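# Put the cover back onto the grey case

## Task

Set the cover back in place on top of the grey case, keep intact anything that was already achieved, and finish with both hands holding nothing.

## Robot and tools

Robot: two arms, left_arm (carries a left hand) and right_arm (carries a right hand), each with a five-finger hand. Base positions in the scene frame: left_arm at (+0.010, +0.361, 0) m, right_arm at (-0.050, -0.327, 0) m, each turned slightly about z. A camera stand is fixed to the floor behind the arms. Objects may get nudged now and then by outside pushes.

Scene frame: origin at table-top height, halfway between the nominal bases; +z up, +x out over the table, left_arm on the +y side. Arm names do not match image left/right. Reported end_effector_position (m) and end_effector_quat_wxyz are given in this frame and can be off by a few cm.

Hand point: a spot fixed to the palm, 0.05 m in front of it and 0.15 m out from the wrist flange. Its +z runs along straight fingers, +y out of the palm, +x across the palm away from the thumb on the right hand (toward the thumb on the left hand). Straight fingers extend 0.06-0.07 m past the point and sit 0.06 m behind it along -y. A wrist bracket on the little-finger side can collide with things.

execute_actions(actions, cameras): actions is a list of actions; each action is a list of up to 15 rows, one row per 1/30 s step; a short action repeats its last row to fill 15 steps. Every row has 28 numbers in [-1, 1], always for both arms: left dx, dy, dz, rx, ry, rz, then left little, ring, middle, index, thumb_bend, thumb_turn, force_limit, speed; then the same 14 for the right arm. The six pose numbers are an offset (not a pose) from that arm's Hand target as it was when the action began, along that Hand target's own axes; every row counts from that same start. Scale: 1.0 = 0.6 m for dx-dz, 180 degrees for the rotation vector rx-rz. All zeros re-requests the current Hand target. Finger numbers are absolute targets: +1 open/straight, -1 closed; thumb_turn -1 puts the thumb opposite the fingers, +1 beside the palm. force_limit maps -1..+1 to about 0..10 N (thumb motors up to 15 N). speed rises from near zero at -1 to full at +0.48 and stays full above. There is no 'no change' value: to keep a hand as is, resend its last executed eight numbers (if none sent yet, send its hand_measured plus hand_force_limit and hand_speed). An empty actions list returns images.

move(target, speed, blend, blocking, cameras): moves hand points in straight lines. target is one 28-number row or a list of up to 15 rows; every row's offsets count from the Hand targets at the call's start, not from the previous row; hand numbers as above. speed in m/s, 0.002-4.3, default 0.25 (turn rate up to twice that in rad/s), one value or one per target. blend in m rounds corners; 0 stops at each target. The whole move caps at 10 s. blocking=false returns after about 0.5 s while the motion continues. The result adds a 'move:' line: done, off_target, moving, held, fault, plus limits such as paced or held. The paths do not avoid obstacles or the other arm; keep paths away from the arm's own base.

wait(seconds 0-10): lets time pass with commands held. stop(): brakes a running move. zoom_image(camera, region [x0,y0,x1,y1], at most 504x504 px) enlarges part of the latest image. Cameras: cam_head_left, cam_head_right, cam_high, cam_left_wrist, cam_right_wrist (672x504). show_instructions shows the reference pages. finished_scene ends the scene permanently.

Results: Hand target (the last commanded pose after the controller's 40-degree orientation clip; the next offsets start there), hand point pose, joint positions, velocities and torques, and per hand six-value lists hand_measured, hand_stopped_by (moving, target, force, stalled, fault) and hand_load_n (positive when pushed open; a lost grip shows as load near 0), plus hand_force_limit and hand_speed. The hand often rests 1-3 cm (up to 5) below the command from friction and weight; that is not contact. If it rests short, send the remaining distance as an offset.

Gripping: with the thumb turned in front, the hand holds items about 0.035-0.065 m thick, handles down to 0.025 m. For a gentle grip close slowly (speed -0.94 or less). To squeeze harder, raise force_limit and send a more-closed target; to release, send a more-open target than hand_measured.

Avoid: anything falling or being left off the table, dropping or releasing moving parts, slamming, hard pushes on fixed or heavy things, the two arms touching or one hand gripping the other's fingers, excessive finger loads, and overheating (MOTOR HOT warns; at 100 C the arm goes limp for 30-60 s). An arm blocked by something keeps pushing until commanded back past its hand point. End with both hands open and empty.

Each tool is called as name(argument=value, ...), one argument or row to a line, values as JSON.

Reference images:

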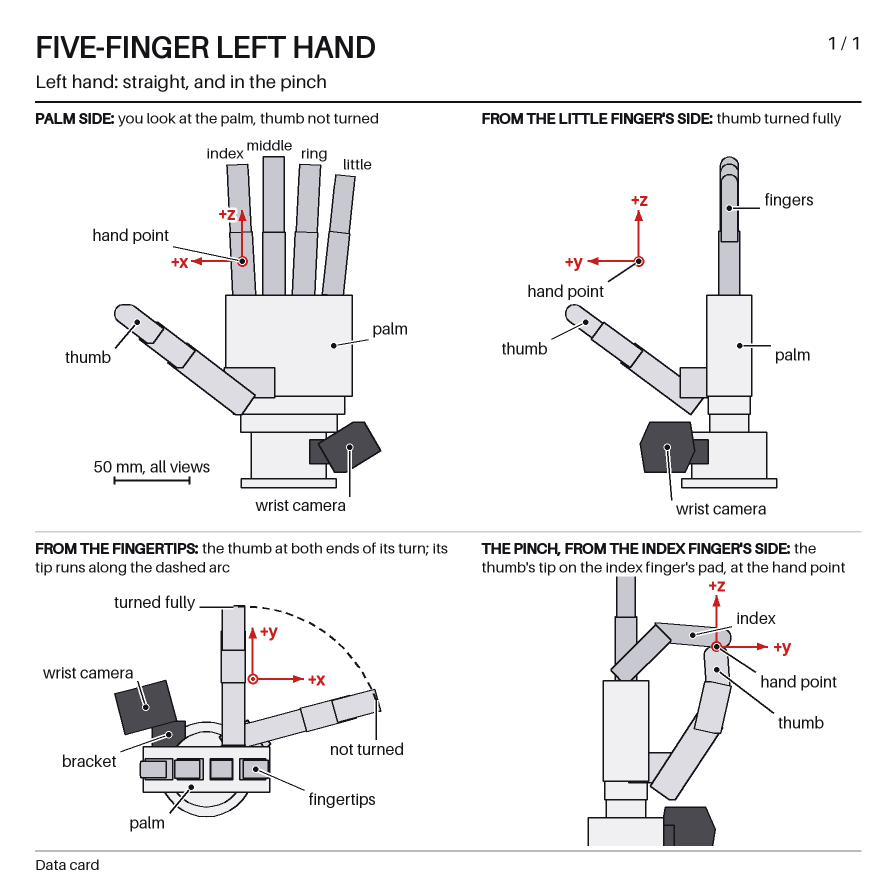

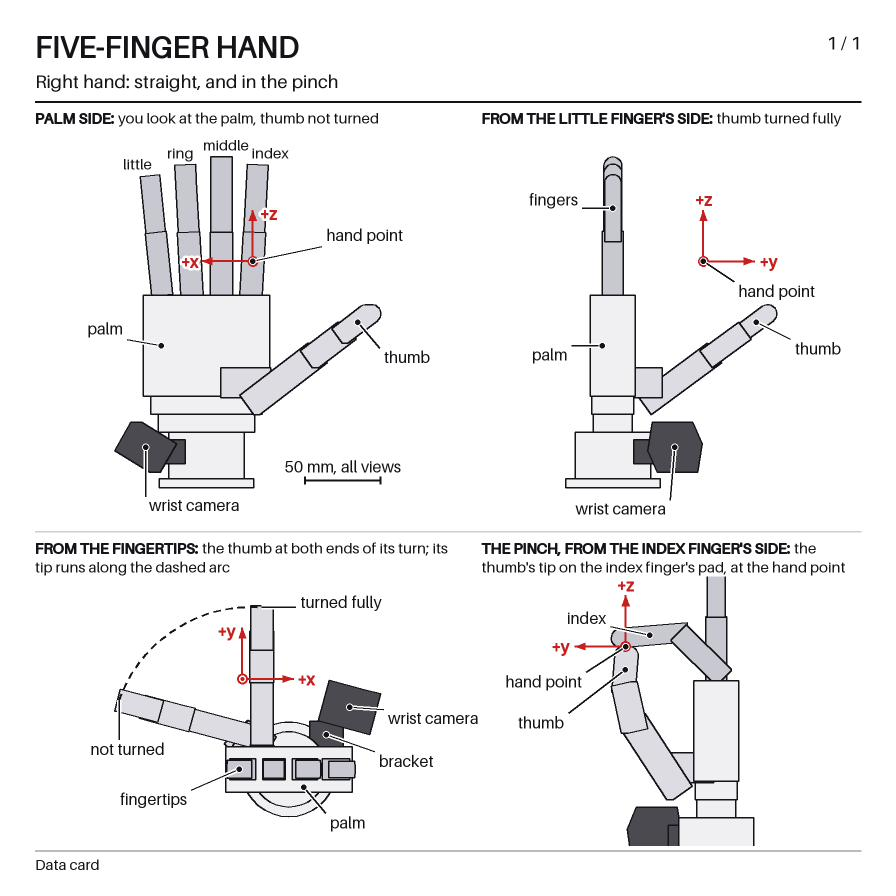

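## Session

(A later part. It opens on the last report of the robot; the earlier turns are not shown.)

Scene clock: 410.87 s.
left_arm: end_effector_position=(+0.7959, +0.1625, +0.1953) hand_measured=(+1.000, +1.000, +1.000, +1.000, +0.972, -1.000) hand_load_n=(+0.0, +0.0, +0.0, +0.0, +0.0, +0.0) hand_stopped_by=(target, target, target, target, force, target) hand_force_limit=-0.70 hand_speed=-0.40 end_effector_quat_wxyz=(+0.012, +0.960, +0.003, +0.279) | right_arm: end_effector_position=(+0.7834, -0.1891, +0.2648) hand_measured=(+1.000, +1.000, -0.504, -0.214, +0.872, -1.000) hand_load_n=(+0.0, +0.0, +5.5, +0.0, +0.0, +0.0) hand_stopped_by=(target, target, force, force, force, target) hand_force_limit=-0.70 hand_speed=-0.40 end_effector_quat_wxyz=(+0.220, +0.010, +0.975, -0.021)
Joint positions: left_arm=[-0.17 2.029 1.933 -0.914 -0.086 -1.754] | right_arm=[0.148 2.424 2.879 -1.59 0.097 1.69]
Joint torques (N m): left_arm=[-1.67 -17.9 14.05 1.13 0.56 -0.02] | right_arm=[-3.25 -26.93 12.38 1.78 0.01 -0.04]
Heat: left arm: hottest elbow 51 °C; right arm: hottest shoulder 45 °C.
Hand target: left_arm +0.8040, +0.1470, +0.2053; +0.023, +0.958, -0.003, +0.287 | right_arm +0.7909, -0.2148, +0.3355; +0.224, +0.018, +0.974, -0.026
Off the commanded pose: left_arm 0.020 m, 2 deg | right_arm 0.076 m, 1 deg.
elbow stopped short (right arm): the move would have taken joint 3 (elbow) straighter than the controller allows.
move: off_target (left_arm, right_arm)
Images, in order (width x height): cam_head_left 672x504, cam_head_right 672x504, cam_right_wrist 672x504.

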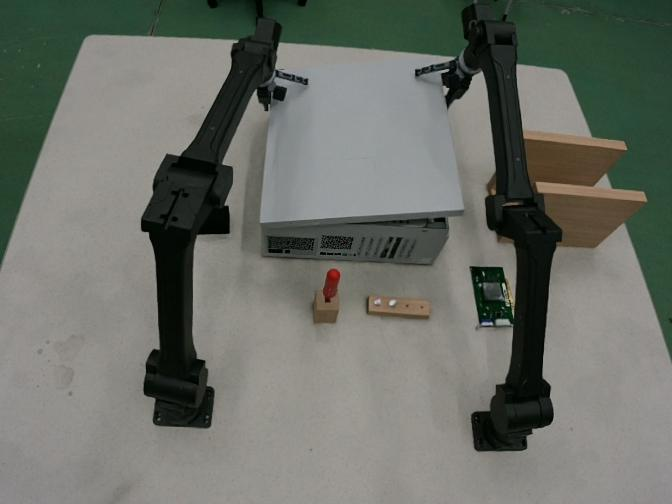

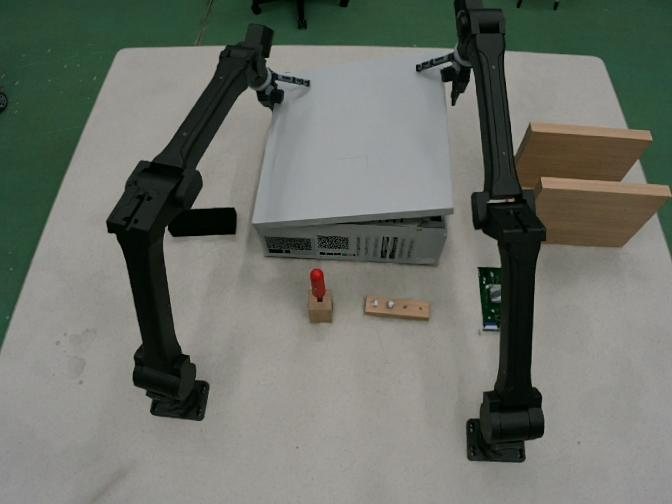

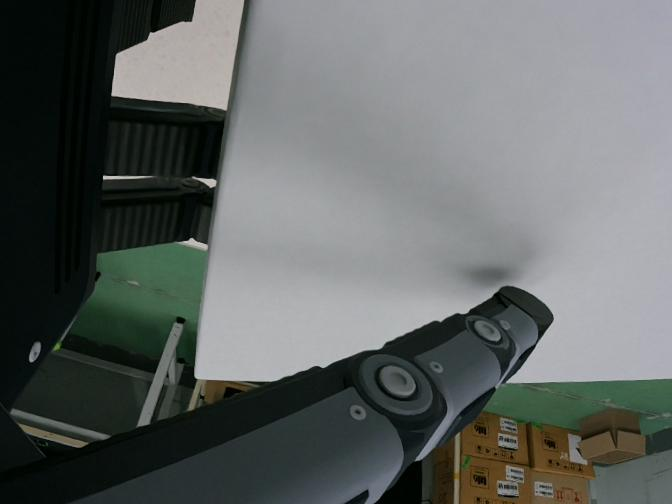

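move(
  target=[0, 0, 0, 0, 0, 0, 1, 1, 1, 1, 0, -1, -0.7, -0.4, -0.0008, -0.0333, 0.002, 0, 0, 0, 1, 1, -0.7, -0.4, 0, -1, -0.7, -0.4],
  speed=0.04,
  cameras=["cam_head_left", "cam_high", "cam_right_wrist"],
)

Scene clock: 412.90 s.
left_arm: end_effector_position=(+0.7959, +0.1625, +0.1953) hand_measured=(+1.000, +1.000, +1.000, +1.000, +0.972, -1.000) hand_load_n=(+0.0, +0.0, +0.0, +0.0, +0.0, +0.0) hand_stopped_by=(target, target, target, target, force, target) hand_force_limit=-0.70 hand_speed=-0.40 end_effector_quat_wxyz=(+0.012, +0.960, +0.003, +0.279) | right_arm: end_effector_position=(+0.7825, -0.1908, +0.2649) hand_measured=(+1.000, +1.000, -0.504, -0.214, +0.872, -1.000) hand_load_n=(+0.0, +0.0, +4.0, +0.5, +0.0, +0.0) hand_stopped_by=(target, target, force, force, force, target) hand_force_limit=-0.70 hand_speed=-0.40 end_effector_quat_wxyz=(+0.219, +0.000, +0.976, -0.015)
Joint positions: left_arm=[-0.17 2.029 1.933 -0.914 -0.086 -1.754] | right_arm=[0.141 2.424 2.879 -1.59 0.078 1.667]
Joint torques (N m): left_arm=[-1.61 -17.96 13.85 0.96 0.6 0.02] | right_arm=[-4.84 -27.05 12.4 1.52 0.32 -0.04]
Heat: left arm: hottest elbow 51 °C; right arm: hottest shoulder 45 °C.
Hand target: left_arm +0.8040, +0.1470, +0.2053; +0.023, +0.958, -0.003, +0.287 | right_arm +0.7910, -0.2348, +0.3354; +0.224, +0.018, +0.974, -0.026
Off the commanded pose: left_arm 0.020 m, 2 deg | right_arm 0.084 m, 2 deg.
elbow stopped short (right arm): the move would have taken joint 3 (elbow) straighter than the controller allows.
move: off_target (left_arm, right_arm)
Images, in order (width x height): cam_head_left 672x504, cam_high 672x504, cam_right_wrist 672x504.

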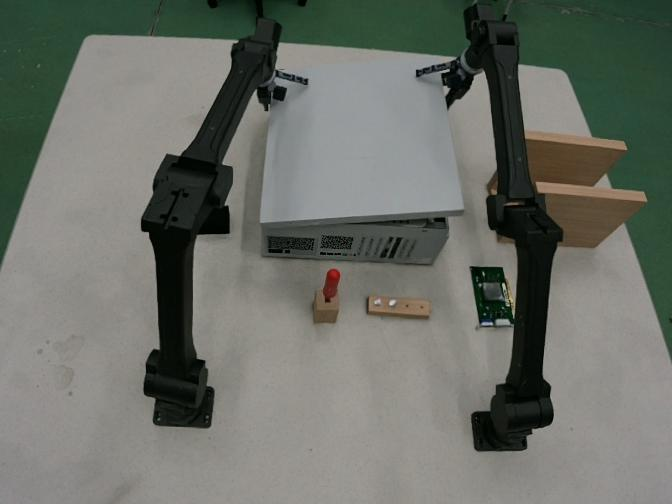

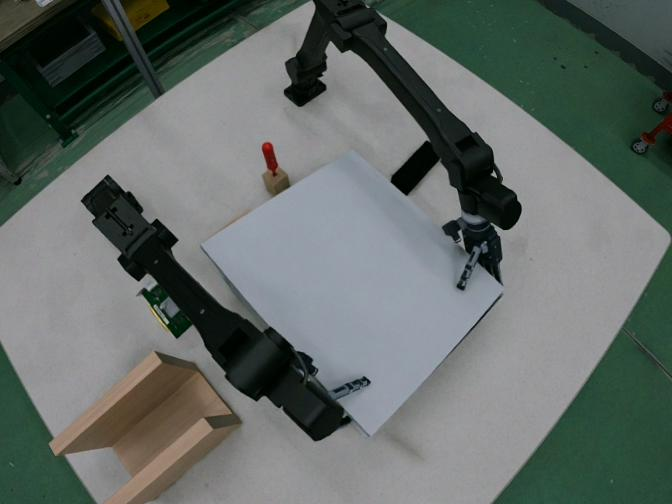

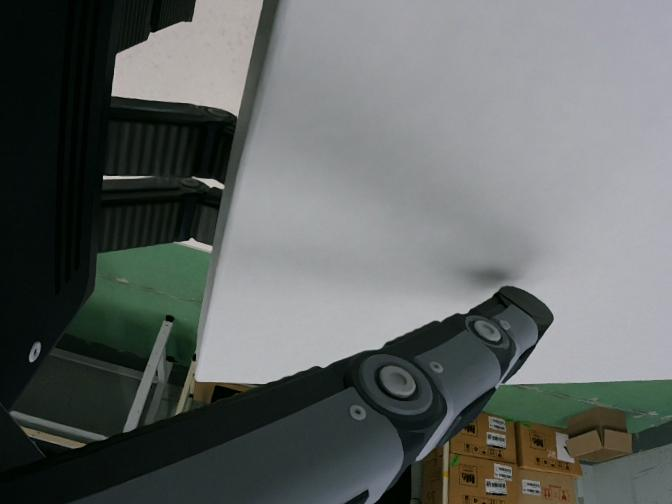

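move(
  target=[0, 0, 0, 0, 0, 0, 1, 1, 1, 1, 0, -1, -0.7, -0.4, 0.0013, 0.055, -0.0033, 0, 0, 0, 1, 1, -0.7, -0.4, 0, -1, -0.7, -0.4],
  speed=0.04,
)

Scene clock: 414.97 s.
left_arm: end_effector_position=(+0.7959, +0.1625, +0.1953) hand_measured=(+1.000, +1.000, +1.000, +1.000, +0.972, -1.000) hand_load_n=(+0.0, +0.0, +0.0, +0.0, +0.0, +0.0) hand_stopped_by=(target, target, target, target, force, target) hand_force_limit=-0.70 hand_speed=-0.40 end_effector_quat_wxyz=(+0.012, +0.960, +0.003, +0.279) | right_arm: end_effector_position=(+0.7828, -0.1912, +0.2644) hand_measured=(+1.000, +1.000, -0.504, -0.214, +0.872, -1.000) hand_load_n=(+0.0, +0.0, +3.0, +0.0, -0.5, +0.0) hand_stopped_by=(target, target, force, force, force, target) hand_force_limit=-0.70 hand_speed=-0.40 end_effector_quat_wxyz=(+0.220, +0.002, +0.975, -0.022)
Joint positions: left_arm=[-0.17 2.029 1.933 -0.914 -0.086 -1.754] | right_arm=[0.144 2.424 2.879 -1.59 0.093 1.67]
Joint torques (N m): left_arm=[-1.14 -17.32 13.7 0.96 0.58 -0.04] | right_arm=[-1.73 -26.93 12.38 1.91 0.42 0.28]
Heat: left arm: hottest elbow 51 °C; right arm: hottest shoulder 45 °C.
Hand target: left_arm +0.8040, +0.1470, +0.2053; +0.023, +0.958, -0.003, +0.287 | right_arm +0.7909, -0.2019, +0.3355; +0.224, +0.018, +0.974, -0.026
Off the commanded pose: left_arm 0.020 m, 2 deg | right_arm 0.072 m, 2 deg.
elbow stopped short (right arm): the move would have taken joint 3 (elbow) straighter than the controller allows.
move: off_target (left_arm, right_arm)

move(
  target=[0, 0, 0, 0, 0, 0, 1, 1, 1, 1, 0, -1, -0.7, -0.4, 0, 0, 0, 0, 0, 0, 1, 1, -0.3, -0.4, 0, -1, -0.7, -0.8],
  speed=0.04,
  cameras=["cam_head_left", "cam_right_wrist"],
)

Scene clock: 415.87 s.
left_arm: end_effector_position=(+0.7959, +0.1625, +0.1953) hand_measured=(+1.000, +1.000, +1.000, +1.000, +0.972, -1.000) hand_load_n=(+0.0, +0.0, +0.0, +0.0, +0.0, +0.0) hand_stopped_by=(target, target, target, target, force, target) hand_force_limit=-0.70 hand_speed=-0.40 end_effector_quat_wxyz=(+0.012, +0.960, +0.003, +0.279) | right_arm: end_effector_position=(+0.7830, -0.1918, +0.2643) hand_measured=(+1.000, +1.000, -0.300, -0.214, +0.872, -1.000) hand_load_n=(+0.0, +0.0, +0.0, +2.0, +0.0, +0.0) hand_stopped_by=(target, target, target, force, force, target) hand_force_limit=-0.70 hand_speed=-0.80 end_effector_quat_wxyz=(+0.220, +0.002, +0.975, -0.023)
Joint positions: left_arm=[-0.17 2.029 1.933 -0.914 -0.086 -1.754] | right_arm=[0.144 2.424 2.879 -1.59 0.096 1.671]
Joint torques (N m): left_arm=[-1.26 -16.97 13.87 0.77 0.56 -0.09] | right_arm=[-1.61 -26.81 12.4 1.92 0.31 0.27]
Heat: left arm: hottest elbow 51 °C; right arm: hottest shoulder 45 °C.
Hand target: left_arm +0.8040, +0.1470, +0.2053; +0.023, +0.958, -0.003, +0.287 | right_arm +0.7909, -0.2019, +0.3355; +0.224, +0.018, +0.974, -0.026
Off the commanded pose: left_arm 0.020 m, 2 deg | right_arm 0.072 m, 2 deg.
elbow stopped short (right arm): the move would have taken joint 3 (elbow) straighter than the controller allows.
move: off_target (left_arm, right_arm)
Images, in order (width x height): cam_head_left 672x504, cam_right_wrist 672x504.

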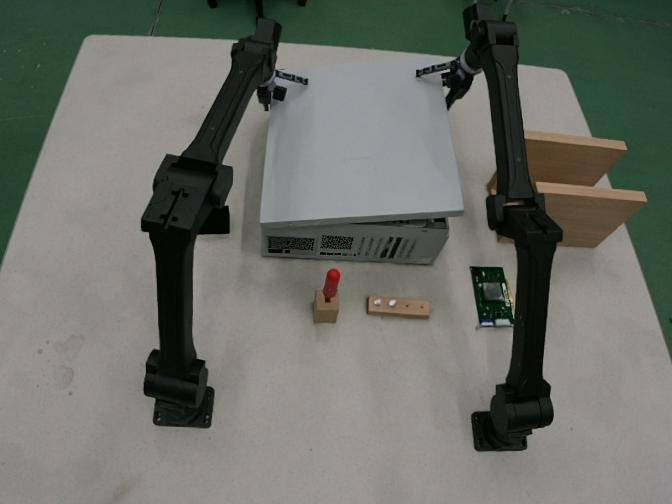

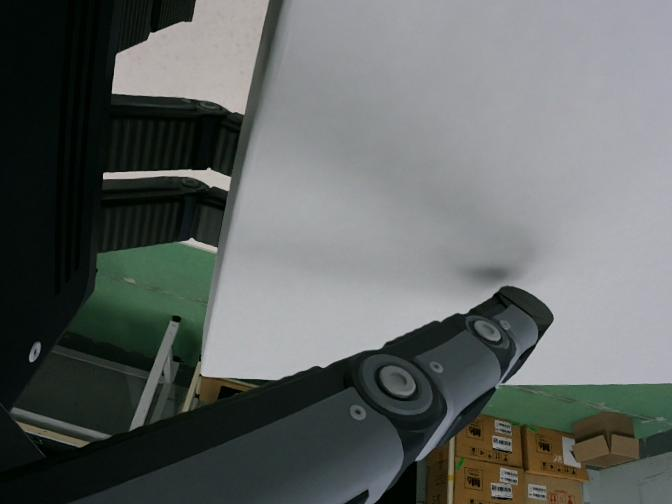

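move(
  target=[0, 0, 0, 0, 0, 0, 1, 1, 1, 1, 0, -1, -0.7, -0.4, -0.0008, -0.0333, 0.002, 0, 0, 0, 1, 1, -0.3, -0.4, 0, -1, -0.7, -0.8],
  speed=0.04,
  cameras=["cam_head_left", "cam_high", "cam_right_wrist"],
)

Scene clock: 418.07 s.
left_arm: end_effector_position=(+0.7959, +0.1625, +0.1953) hand_measured=(+1.000, +1.000, +1.000, +1.000, +0.972, -1.000) hand_load_n=(+0.0, +0.0, +0.0, +0.0, +0.0, +0.0) hand_stopped_by=(target, target, target, target, force, target) hand_force_limit=-0.70 hand_speed=-0.40 end_effector_quat_wxyz=(+0.012, +0.960, +0.003, +0.279) | right_arm: end_effector_position=(+0.7843, -0.2000, +0.2644) hand_measured=(+1.000, +1.000, -0.300, -0.214, +0.872, -1.000) hand_load_n=(+0.0, +0.0, +0.0, +3.0, +0.0, +0.0) hand_stopped_by=(target, target, target, force, force, target) hand_force_limit=-0.70 hand_speed=-0.80 end_effector_quat_wxyz=(+0.219, +0.007, +0.975, -0.023)
Joint positions: left_arm=[-0.17 2.029 1.933 -0.914 -0.086 -1.754] | right_arm=[0.133 2.424 2.879 -1.59 0.092 1.671]
Joint torques (N m): left_arm=[-0.85 -17.2 13.83 1.02 0.59 -0.05] | right_arm=[-2.84 -26.99 12.38 1.73 0.02 0.05]
Heat: left arm: hottest elbow 51 °C; right arm: hottest shoulder 44 °C.
Hand target: left_arm +0.8040, +0.1470, +0.2053; +0.023, +0.958, -0.003, +0.287 | right_arm +0.7909, -0.2217, +0.3355; +0.224, +0.017, +0.974, -0.026
Off the commanded pose: left_arm 0.020 m, 2 deg | right_arm 0.075 m, 1 deg.
elbow stopped short (right arm): the move would have taken joint 3 (elbow) straighter than the controller allows.
move: off_target (left_arm, right_arm)
Images, in order (width x height): cam_head_left 672x504, cam_high 672x504, cam_right_wrist 672x504.

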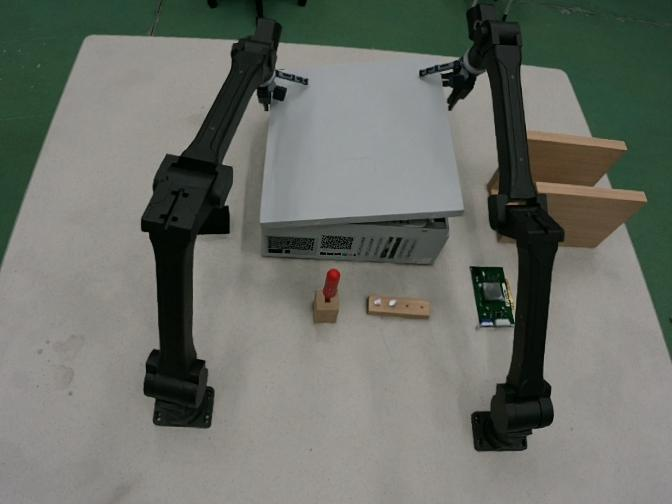

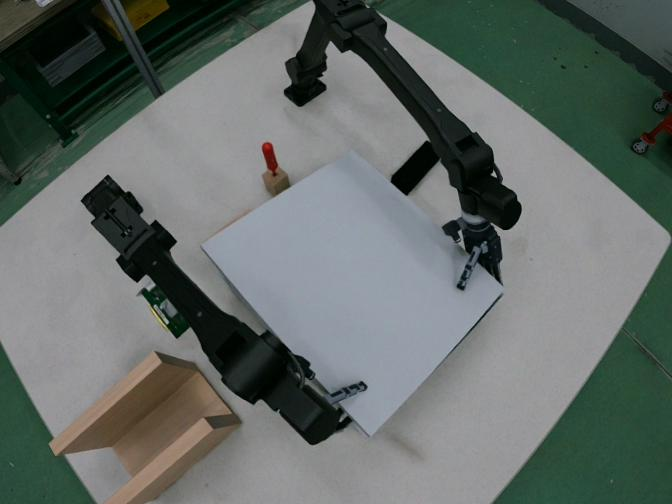

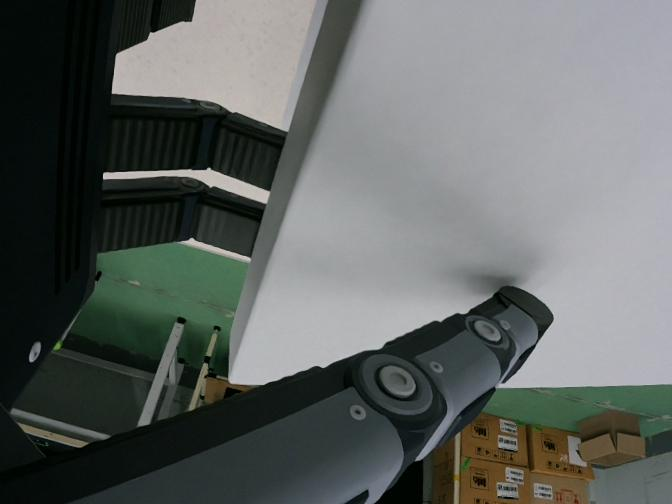

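move(
  target=[-0.1527, -0.0132, -0.1015, 0, 0, 0, 1, 1, 1, 1, 0, -1, -0.7, -0.4, -0.0004, -0.0167, 0.001, 0, 0, 0, 1, 1, -0.3, -0.4, 0, -1, -0.7, -0.8],
  speed=0.06,
  cameras=["cam_head_left", "cam_right_wrist"],
)

Scene clock: 421.63 s.
left_arm: end_effector_position=(+0.6928, +0.1651, +0.1948) hand_measured=(+1.000, +1.000, +1.000, +1.000, +0.972, -1.000) hand_load_n=(+0.0, +0.0, +0.0, +0.0, +0.0, +0.0) hand_stopped_by=(target, target, target, target, force, target) hand_force_limit=-0.70 hand_speed=-0.40 end_effector_quat_wxyz=(+0.017, +0.962, -0.003, +0.273) | right_arm: end_effector_position=(+0.7850, -0.2077, +0.2648) hand_measured=(+1.000, +1.000, -0.300, -0.214, +0.872, -1.000) hand_load_n=(+0.0, +0.0, +0.0, +3.5, +0.0, +0.0) hand_stopped_by=(target, target, target, force, force, target) hand_force_limit=-0.70 hand_speed=-0.80 end_effector_quat_wxyz=(+0.219, +0.009, +0.975, -0.022)
Joint positions: left_arm=[-0.196 1.759 1.536 -0.798 -0.086 -1.769] | right_arm=[0.122 2.424 2.879 -1.59 0.087 1.664]
Joint torques (N m): left_arm=[-0.85 -16.5 9.88 2 0.04 -0.13] | right_arm=[-3.02 -27.05 12.38 1.66 -0.01 0.01]
Heat: left arm: hottest elbow 50 °C; right arm: hottest shoulder 44 °C.
Hand target: left_arm +0.6941, +0.1569, +0.2050; +0.022, +0.958, -0.003, +0.287 | right_arm +0.7910, -0.2318, +0.3356; +0.224, +0.018, +0.974, -0.026
Off the commanded pose: left_arm 0.013 m, 2 deg | right_arm 0.075 m, 1 deg.
elbow stopped short (right arm): the move would have taken joint 3 (elbow) straighter than the controller allows.
move: off_target (left_arm, right_arm)
Images, in order (width x height): cam_head_left 672x504, cam_right_wrist 672x504.

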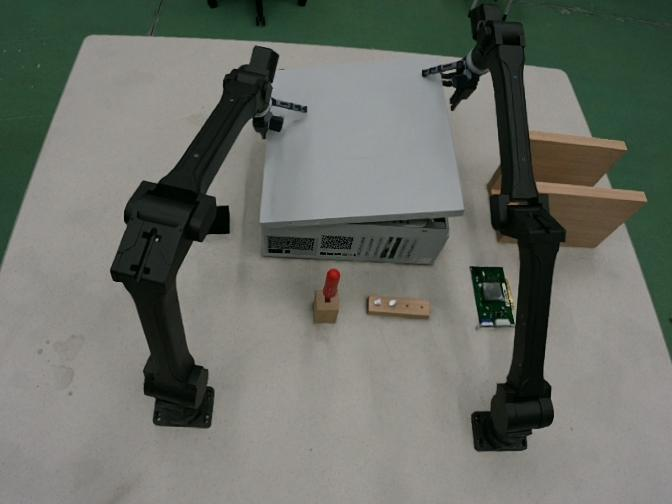

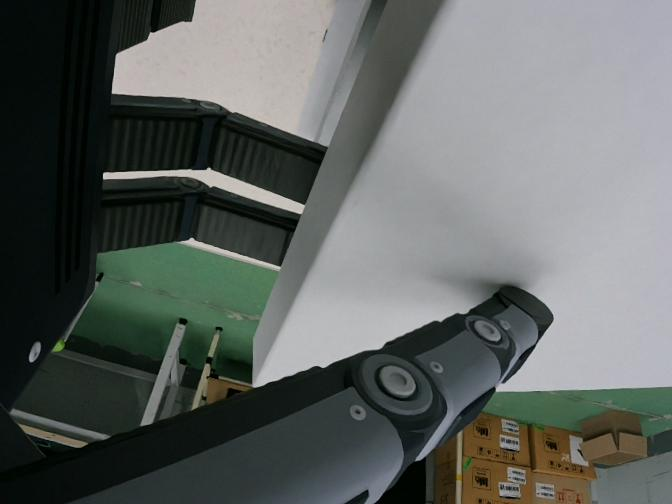

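move(
  target=[-0.0004, 0.0583, 0.0027, 0, 0, 0, 1, 1, 1, 1, 0, -1, -0.7, -0.4, -0.0002, -0.0083, 0.0005, 0, 0, 0, 1, 1, -0.3, -0.4, 0, -1, -0.7, -0.8],
  speed=0.04,
  cameras=["cam_head_left", "cam_head_right", "cam_right_wrist"],
)

zoom_image(
  camera="cam_head_left",
  region=[240, 190, 320, 270],
)

zoom_image(
  camera="cam_head_left",
  region=[400, 190, 480, 270],
)

zoom_image(
  camera="cam_head_left",
  region=[240, 50, 320, 130],
)

Scene clock: 424.40 s.
left_arm: end_effector_position=(+0.6934, +0.1617, +0.1943) hand_measured=(+1.000, +1.000, +1.000, +1.000, +0.972, -1.000) hand_load_n=(+0.0, +0.0, +0.0, +0.0, +0.0, +0.0) hand_stopped_by=(target, target, target, target, force, target) hand_force_limit=-0.70 hand_speed=-0.40 end_effector_quat_wxyz=(-0.002, +0.960, +0.008, +0.279) | right_arm: end_effector_position=(+0.7851, -0.2372, +0.3012) hand_measured=(+1.000, +1.000, -0.300, -0.214, +0.872, -1.000) hand_load_n=(+0.0, +0.0, +0.0, +0.0, -0.5, +0.0) hand_stopped_by=(target, target, target, force, force, target) hand_force_limit=-0.70 hand_speed=-0.80 end_effector_quat_wxyz=(+0.246, +0.025, +0.969, -0.024)
Joint positions: left_arm=[-0.217 1.759 1.536 -0.798 -0.14 -1.797] | right_arm=[0.087 2.382 2.879 -1.576 0.086 1.659]
Joint torques (N m): left_arm=[-3.78 -14.56 12.29 1.42 0.95 -0.34] | right_arm=[-0.91 -23.3 12.36 1.63 -0.11 0.01]
Heat: left arm: hottest elbow 50 °C; right arm: hottest shoulder 44 °C.
Hand target: left_arm +0.6942, +0.1218, +0.2051; +0.023, +0.958, -0.003, +0.287 | right_arm +0.7909, -0.2368, +0.3357; +0.225, +0.018, +0.974, -0.026
Off the commanded pose: left_arm 0.041 m, 3 deg | right_arm 0.035 m, 3 deg.
elbow stopped short (right arm): the move would have taken joint 3 (elbow) straighter than the controller allows.
move: off_target (left_arm, right_arm)
Images, in order (width x height): cam_head_left 672x504, cam_head_right 672x504, cam_right_wrist 672x504.

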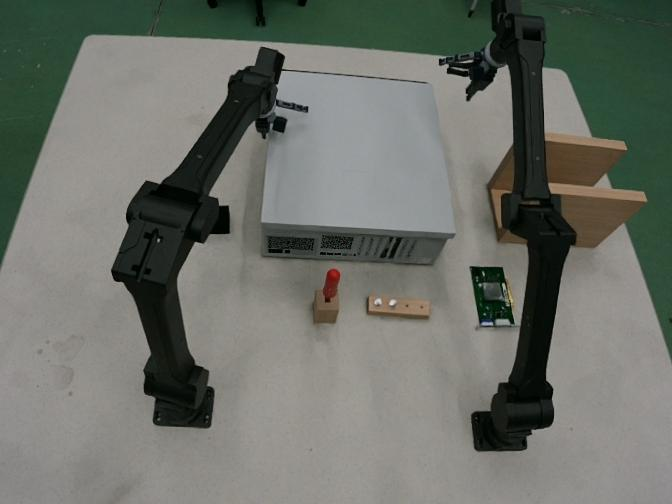

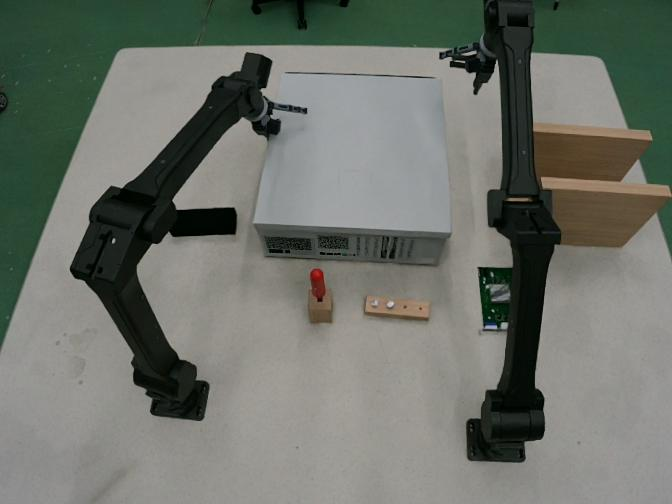

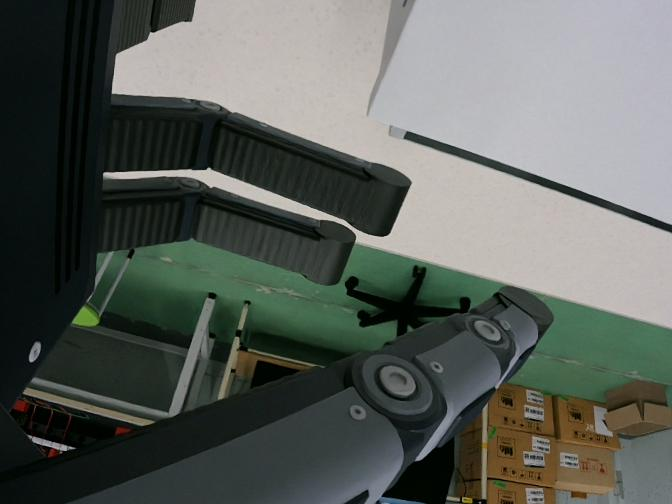

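Scaled by 6.300 from the camera's 672x504 image, which has a finer 960x720 frame.

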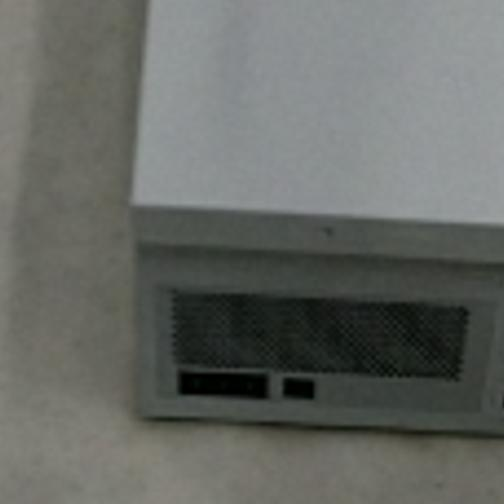

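Scaled by 6.300 from the camera's 672x504 image, which has a finer 960x720 frame.

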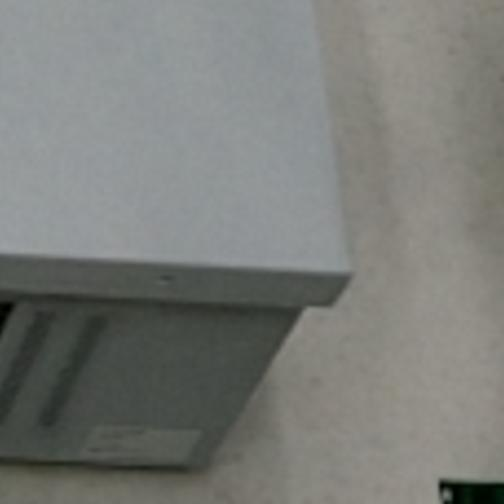

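Scaled by 6.300 from the camera's 672x504 image, which has a finer 960x720 frame.

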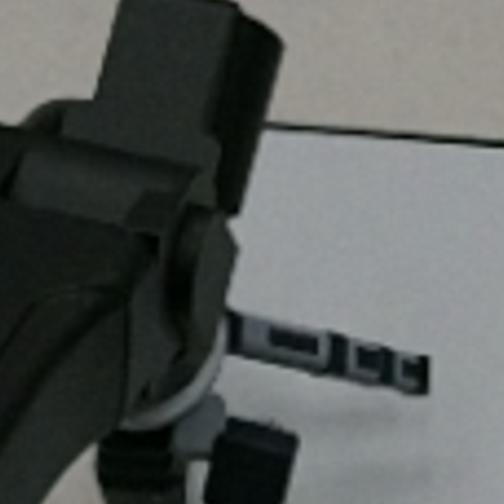

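move(
  target=[0.0006, -0.1, -0.0045, 0, 0, 0, 1, 1, 1, 1, 0, -1, -0.7, -0.4, -0.0023, -0.0998, 0.0059, 0, 0, 0, 1, 1, 1, 1, 0, -1, -0.7, -0.4],
  speed=0.08,
  cameras=["all"],
)

zoom_image(
  camera="cam_head_left",
  region=[240, 190, 320, 270],
)

zoom_image(
  camera="cam_head_left",
  region=[400, 190, 480, 270],
)

zoom_image(
  camera="cam_head_left",
  region=[250, 50, 330, 130],
)

zoom_image(
  camera="cam_head_left",
  region=[390, 50, 470, 130],
)

zoom_image(
  camera="cam_head_right",
  region=[235, 190, 315, 270],
)

zoom_image(
  camera="cam_head_right",
  region=[395, 190, 475, 270],
)

Scene clock: 426.97 s.
left_arm: end_effector_position=(+0.6913, +0.1811, +0.1947) hand_measured=(+1.000, +1.000, +1.000, +1.000, +0.972, -1.000) hand_load_n=(+0.0, +0.0, +0.0, +0.0, -0.5, +0.0) hand_stopped_by=(target, target, target, target, force, target) hand_force_limit=-0.70 hand_speed=-0.40 end_effector_quat_wxyz=(+0.020, +0.962, +0.000, +0.273) | right_arm: end_effector_position=(+0.7868, -0.2975, +0.3013) hand_measured=(+1.000, +1.000, +1.000, +1.000, +0.872, -1.000) hand_load_n=(+0.0, +0.0, +0.0, +0.0, +0.0, +0.0) hand_stopped_by=(target, target, target, target, force, target) hand_force_limit=-0.70 hand_speed=-0.40 end_effector_quat_wxyz=(+0.244, +0.035, +0.969, -0.023)
Joint positions: left_arm=[-0.168 1.746 1.516 -0.789 -0.067 -1.753] | right_arm=[0.004 2.382 2.879 -1.575 0.05 1.607]
Joint torques (N m): left_arm=[-0.44 -15.68 9.98 1.87 0.27 0.11] | right_arm=[-0.97 -23.41 12.33 1.55 -0.13 -0.15]
Heat: left arm: hottest elbow 50 °C; right arm: hottest shoulder 44 °C.
Hand target: left_arm +0.6942, +0.1821, +0.2051; +0.022, +0.958, -0.003, +0.287 | right_arm +0.7910, -0.2969, +0.3357; +0.225, +0.018, +0.974, -0.026
Off the commanded pose: left_arm 0.011 m, 2 deg | right_arm 0.035 m, 3 deg.
elbow stopped short (right arm): the move would have taken joint 3 (elbow) straighter than the controller allows.
move: off_target (left_arm, right_arm)

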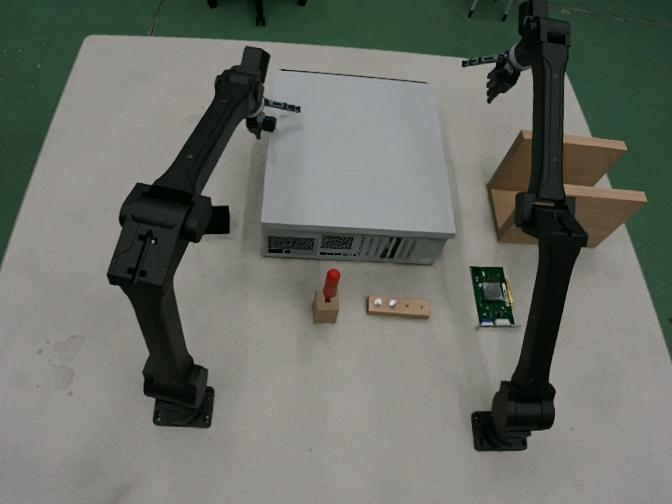

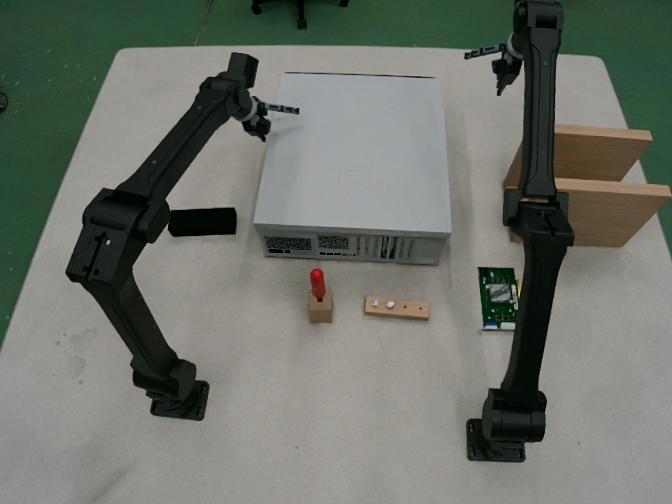

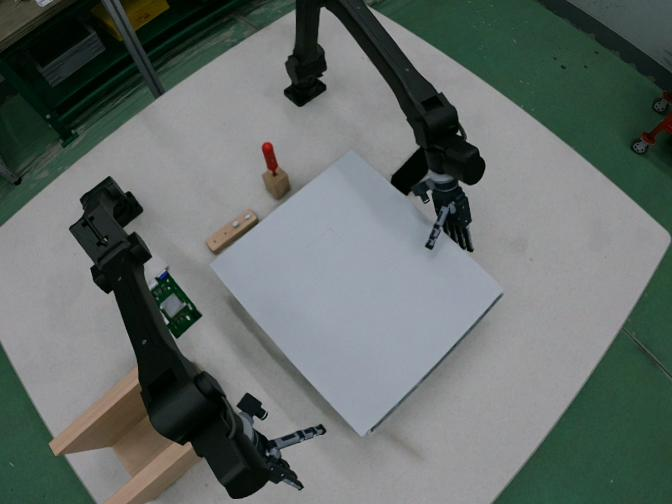

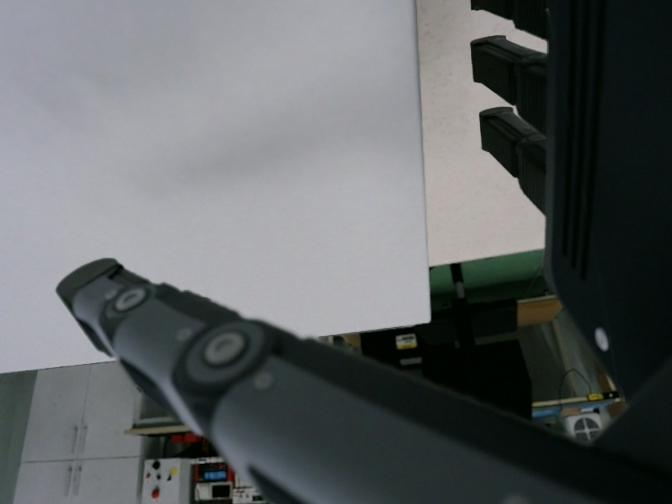

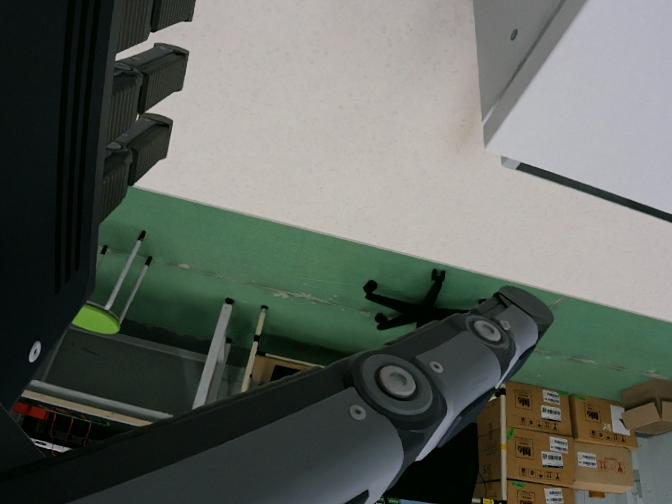

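Scaled by 6.300 from the camera's 672x504 image, which has a finer 960x720 frame.

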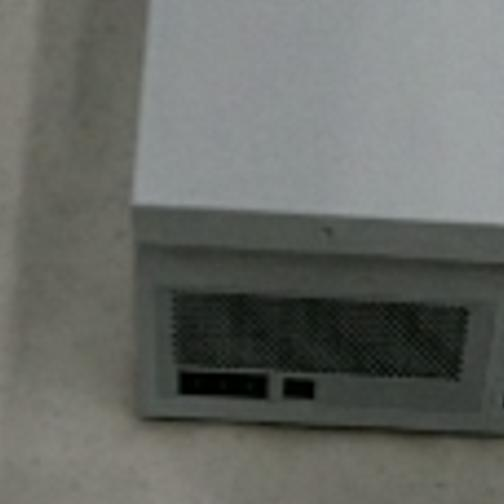

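Scaled by 6.300 from the camera's 672x504 image, which has a finer 960x720 frame.

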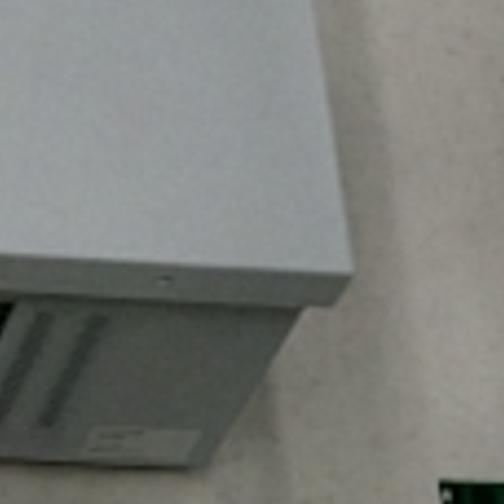

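Scaled by 6.300 from the camera's 672x504 image, which has a finer 960x720 frame.

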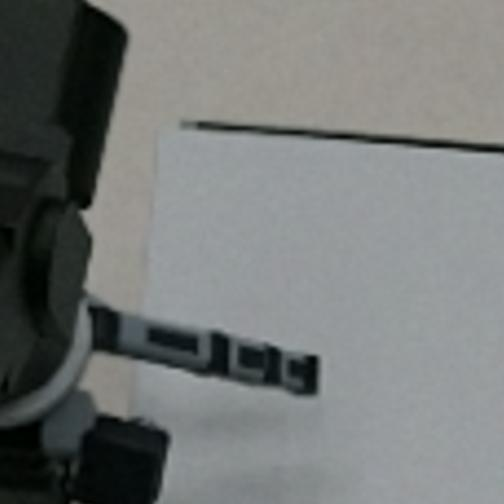

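Scaled by 6.300 from the camera's 672x504 image, which has a finer 960x720 frame.

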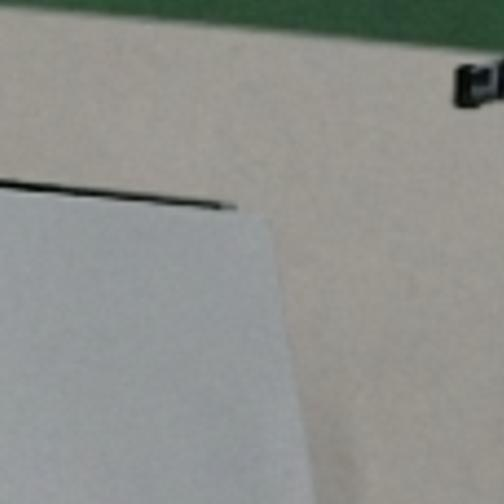

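Scaled by 6.300 from the camera's 672x504 image, which has a finer 960x720 frame.

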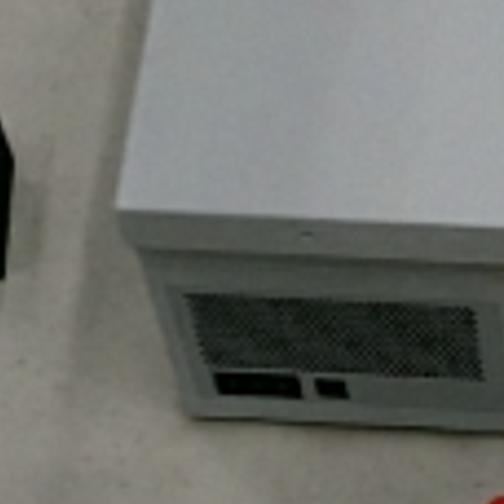

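Scaled by 6.300 from the camera's 672x504 image, which has a finer 960x720 frame.

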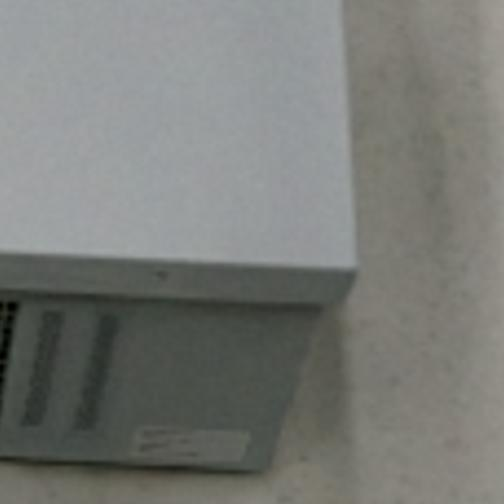

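move(
  target=[-0.0002, 0.0233, 0.001, 0, 0, 0, 1, 1, 1, 1, 0, -1, -0.7, -0.4, 0.225, 0.013, 0.1137, 0, 0, 0, 1, 1, 1, 1, 0, -1, -0.7, -0.4],
  speed=0.1,
  cameras=["cam_head_left", "cam_high"],
)

Scene clock: 435.27 s.
left_arm: end_effector_position=(+0.6896, +0.1744, +0.1945) hand_measured=(+1.000, +1.000, +1.000, +1.000, +0.972, -1.000) hand_load_n=(+0.0, +0.0, +0.0, +0.0, +0.0, -0.5) hand_stopped_by=(target, target, target, target, force, target) hand_force_limit=-0.70 hand_speed=-0.40 end_effector_quat_wxyz=(+0.018, +0.962, -0.004, +0.274) | right_arm: end_effector_position=(+0.7003, -0.2951, +0.2028) hand_measured=(+1.000, +1.000, +1.000, +1.000, +0.872, -1.000) hand_load_n=(+0.0, +0.0, +0.0, +0.0, +0.0, +0.0) hand_stopped_by=(target, target, target, target, force, target) hand_force_limit=-0.70 hand_speed=-0.40 end_effector_quat_wxyz=(+0.211, +0.028, +0.977, -0.024)
Joint positions: left_arm=[-0.18 1.746 1.516 -0.789 -0.074 -1.754] | right_arm=[0.004 1.955 1.903 -1.093 0.05 1.593]
Joint torques (N m): left_arm=[-1.08 -14.92 10.59 1.99 0.03 -0.09] | right_arm=[-0.44 -20.6 8.9 1.51 0.08 -0.16]
Heat: left arm: hottest elbow 50 °C; right arm: hottest elbow 44 °C.
Hand target: left_arm +0.6941, +0.1681, +0.2051; +0.023, +0.958, -0.003, +0.287 | right_arm +0.6997, -0.2901, +0.2149; +0.224, +0.018, +0.974, -0.026
Off the commanded pose: left_arm 0.013 m, 2 deg | right_arm 0.013 m, 2 deg.
move: off_target (left_arm, right_arm)
Images, in order (width x height): cam_head_left 672x504, cam_high 672x504.

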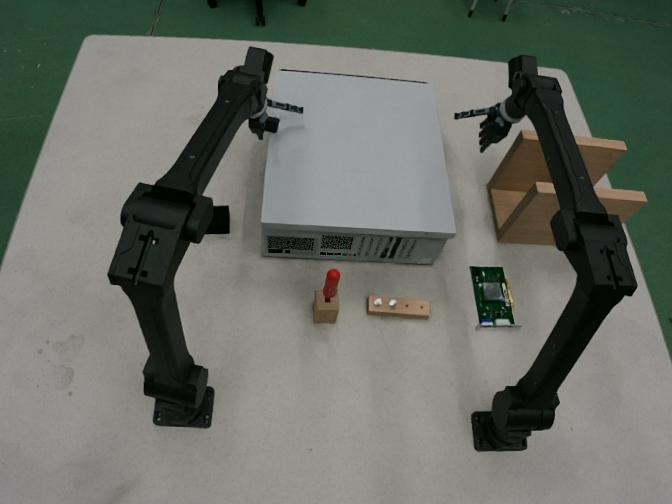

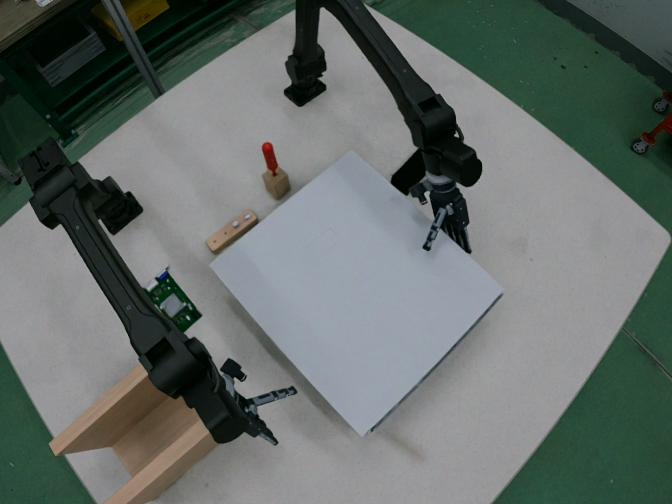

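wait(
  seconds=0,
  cameras=["cam_head_left","cam_head_right","cam_high"],
)

Scene clock: 437.37 s.
left_arm: end_effector_position=(+0.6896, +0.1744, +0.1945) hand_measured=(+1.000, +1.000, +1.000, +1.000, +0.972, -1.000) hand_load_n=(+0.0, +0.0, +0.0, +0.0, +0.0, +0.0) hand_stopped_by=(target, target, target, target, force, target) hand_force_limit=-0.70 hand_speed=-0.40 end_effector_quat_wxyz=(+0.018, +0.962, -0.004, +0.274) | right_arm: end_effector_position=(+0.7003, -0.2951, +0.2028) hand_measured=(+1.000, +1.000, +1.000, +1.000, +0.872, -1.000) hand_load_n=(+0.0, +0.0, +0.0, +0.0, +0.0, +0.0) hand_stopped_by=(target, target, target, target, force, target) hand_force_limit=-0.70 hand_speed=-0.40 end_effector_quat_wxyz=(+0.211, +0.028, +0.977, -0.024)
Joint positions: left_arm=[-0.18 1.746 1.516 -0.789 -0.074 -1.754] | right_arm=[0.004 1.955 1.903 -1.093 0.05 1.593]
Joint torques (N m): left_arm=[-1.67 -15.68 10.81 2 0.05 -0.07] | right_arm=[-0.38 -20.6 8.9 1.5 0.08 -0.15]
Heat: left arm: hottest elbow 50 °C; right arm: hottest shoulder 44 °C.
Hand target: left_arm +0.6941, +0.1681, +0.2051; +0.023, +0.958, -0.003, +0.287 | right_arm +0.6997, -0.2901, +0.2149; +0.224, +0.018, +0.974, -0.026
Off the commanded pose: left_arm 0.013 m, 2 deg | right_arm 0.013 m, 2 deg.
Images, in order (width x height): cam_head_left 672x504, cam_head_right 672x504, cam_high 672x504.

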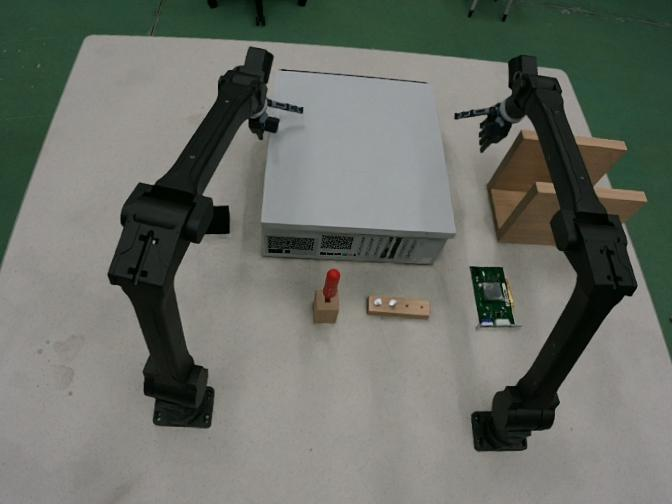

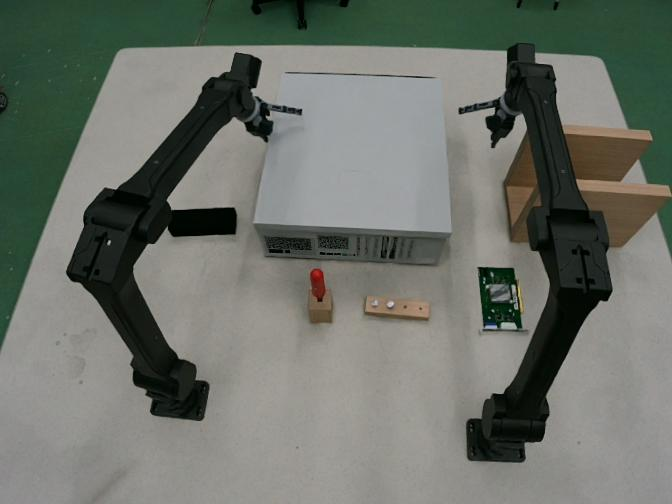

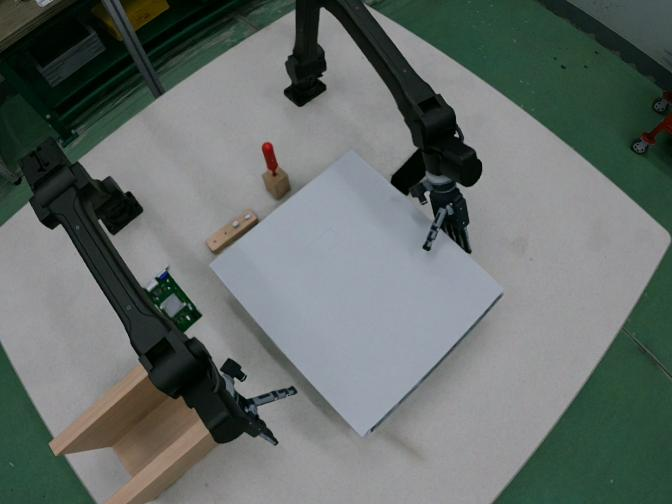

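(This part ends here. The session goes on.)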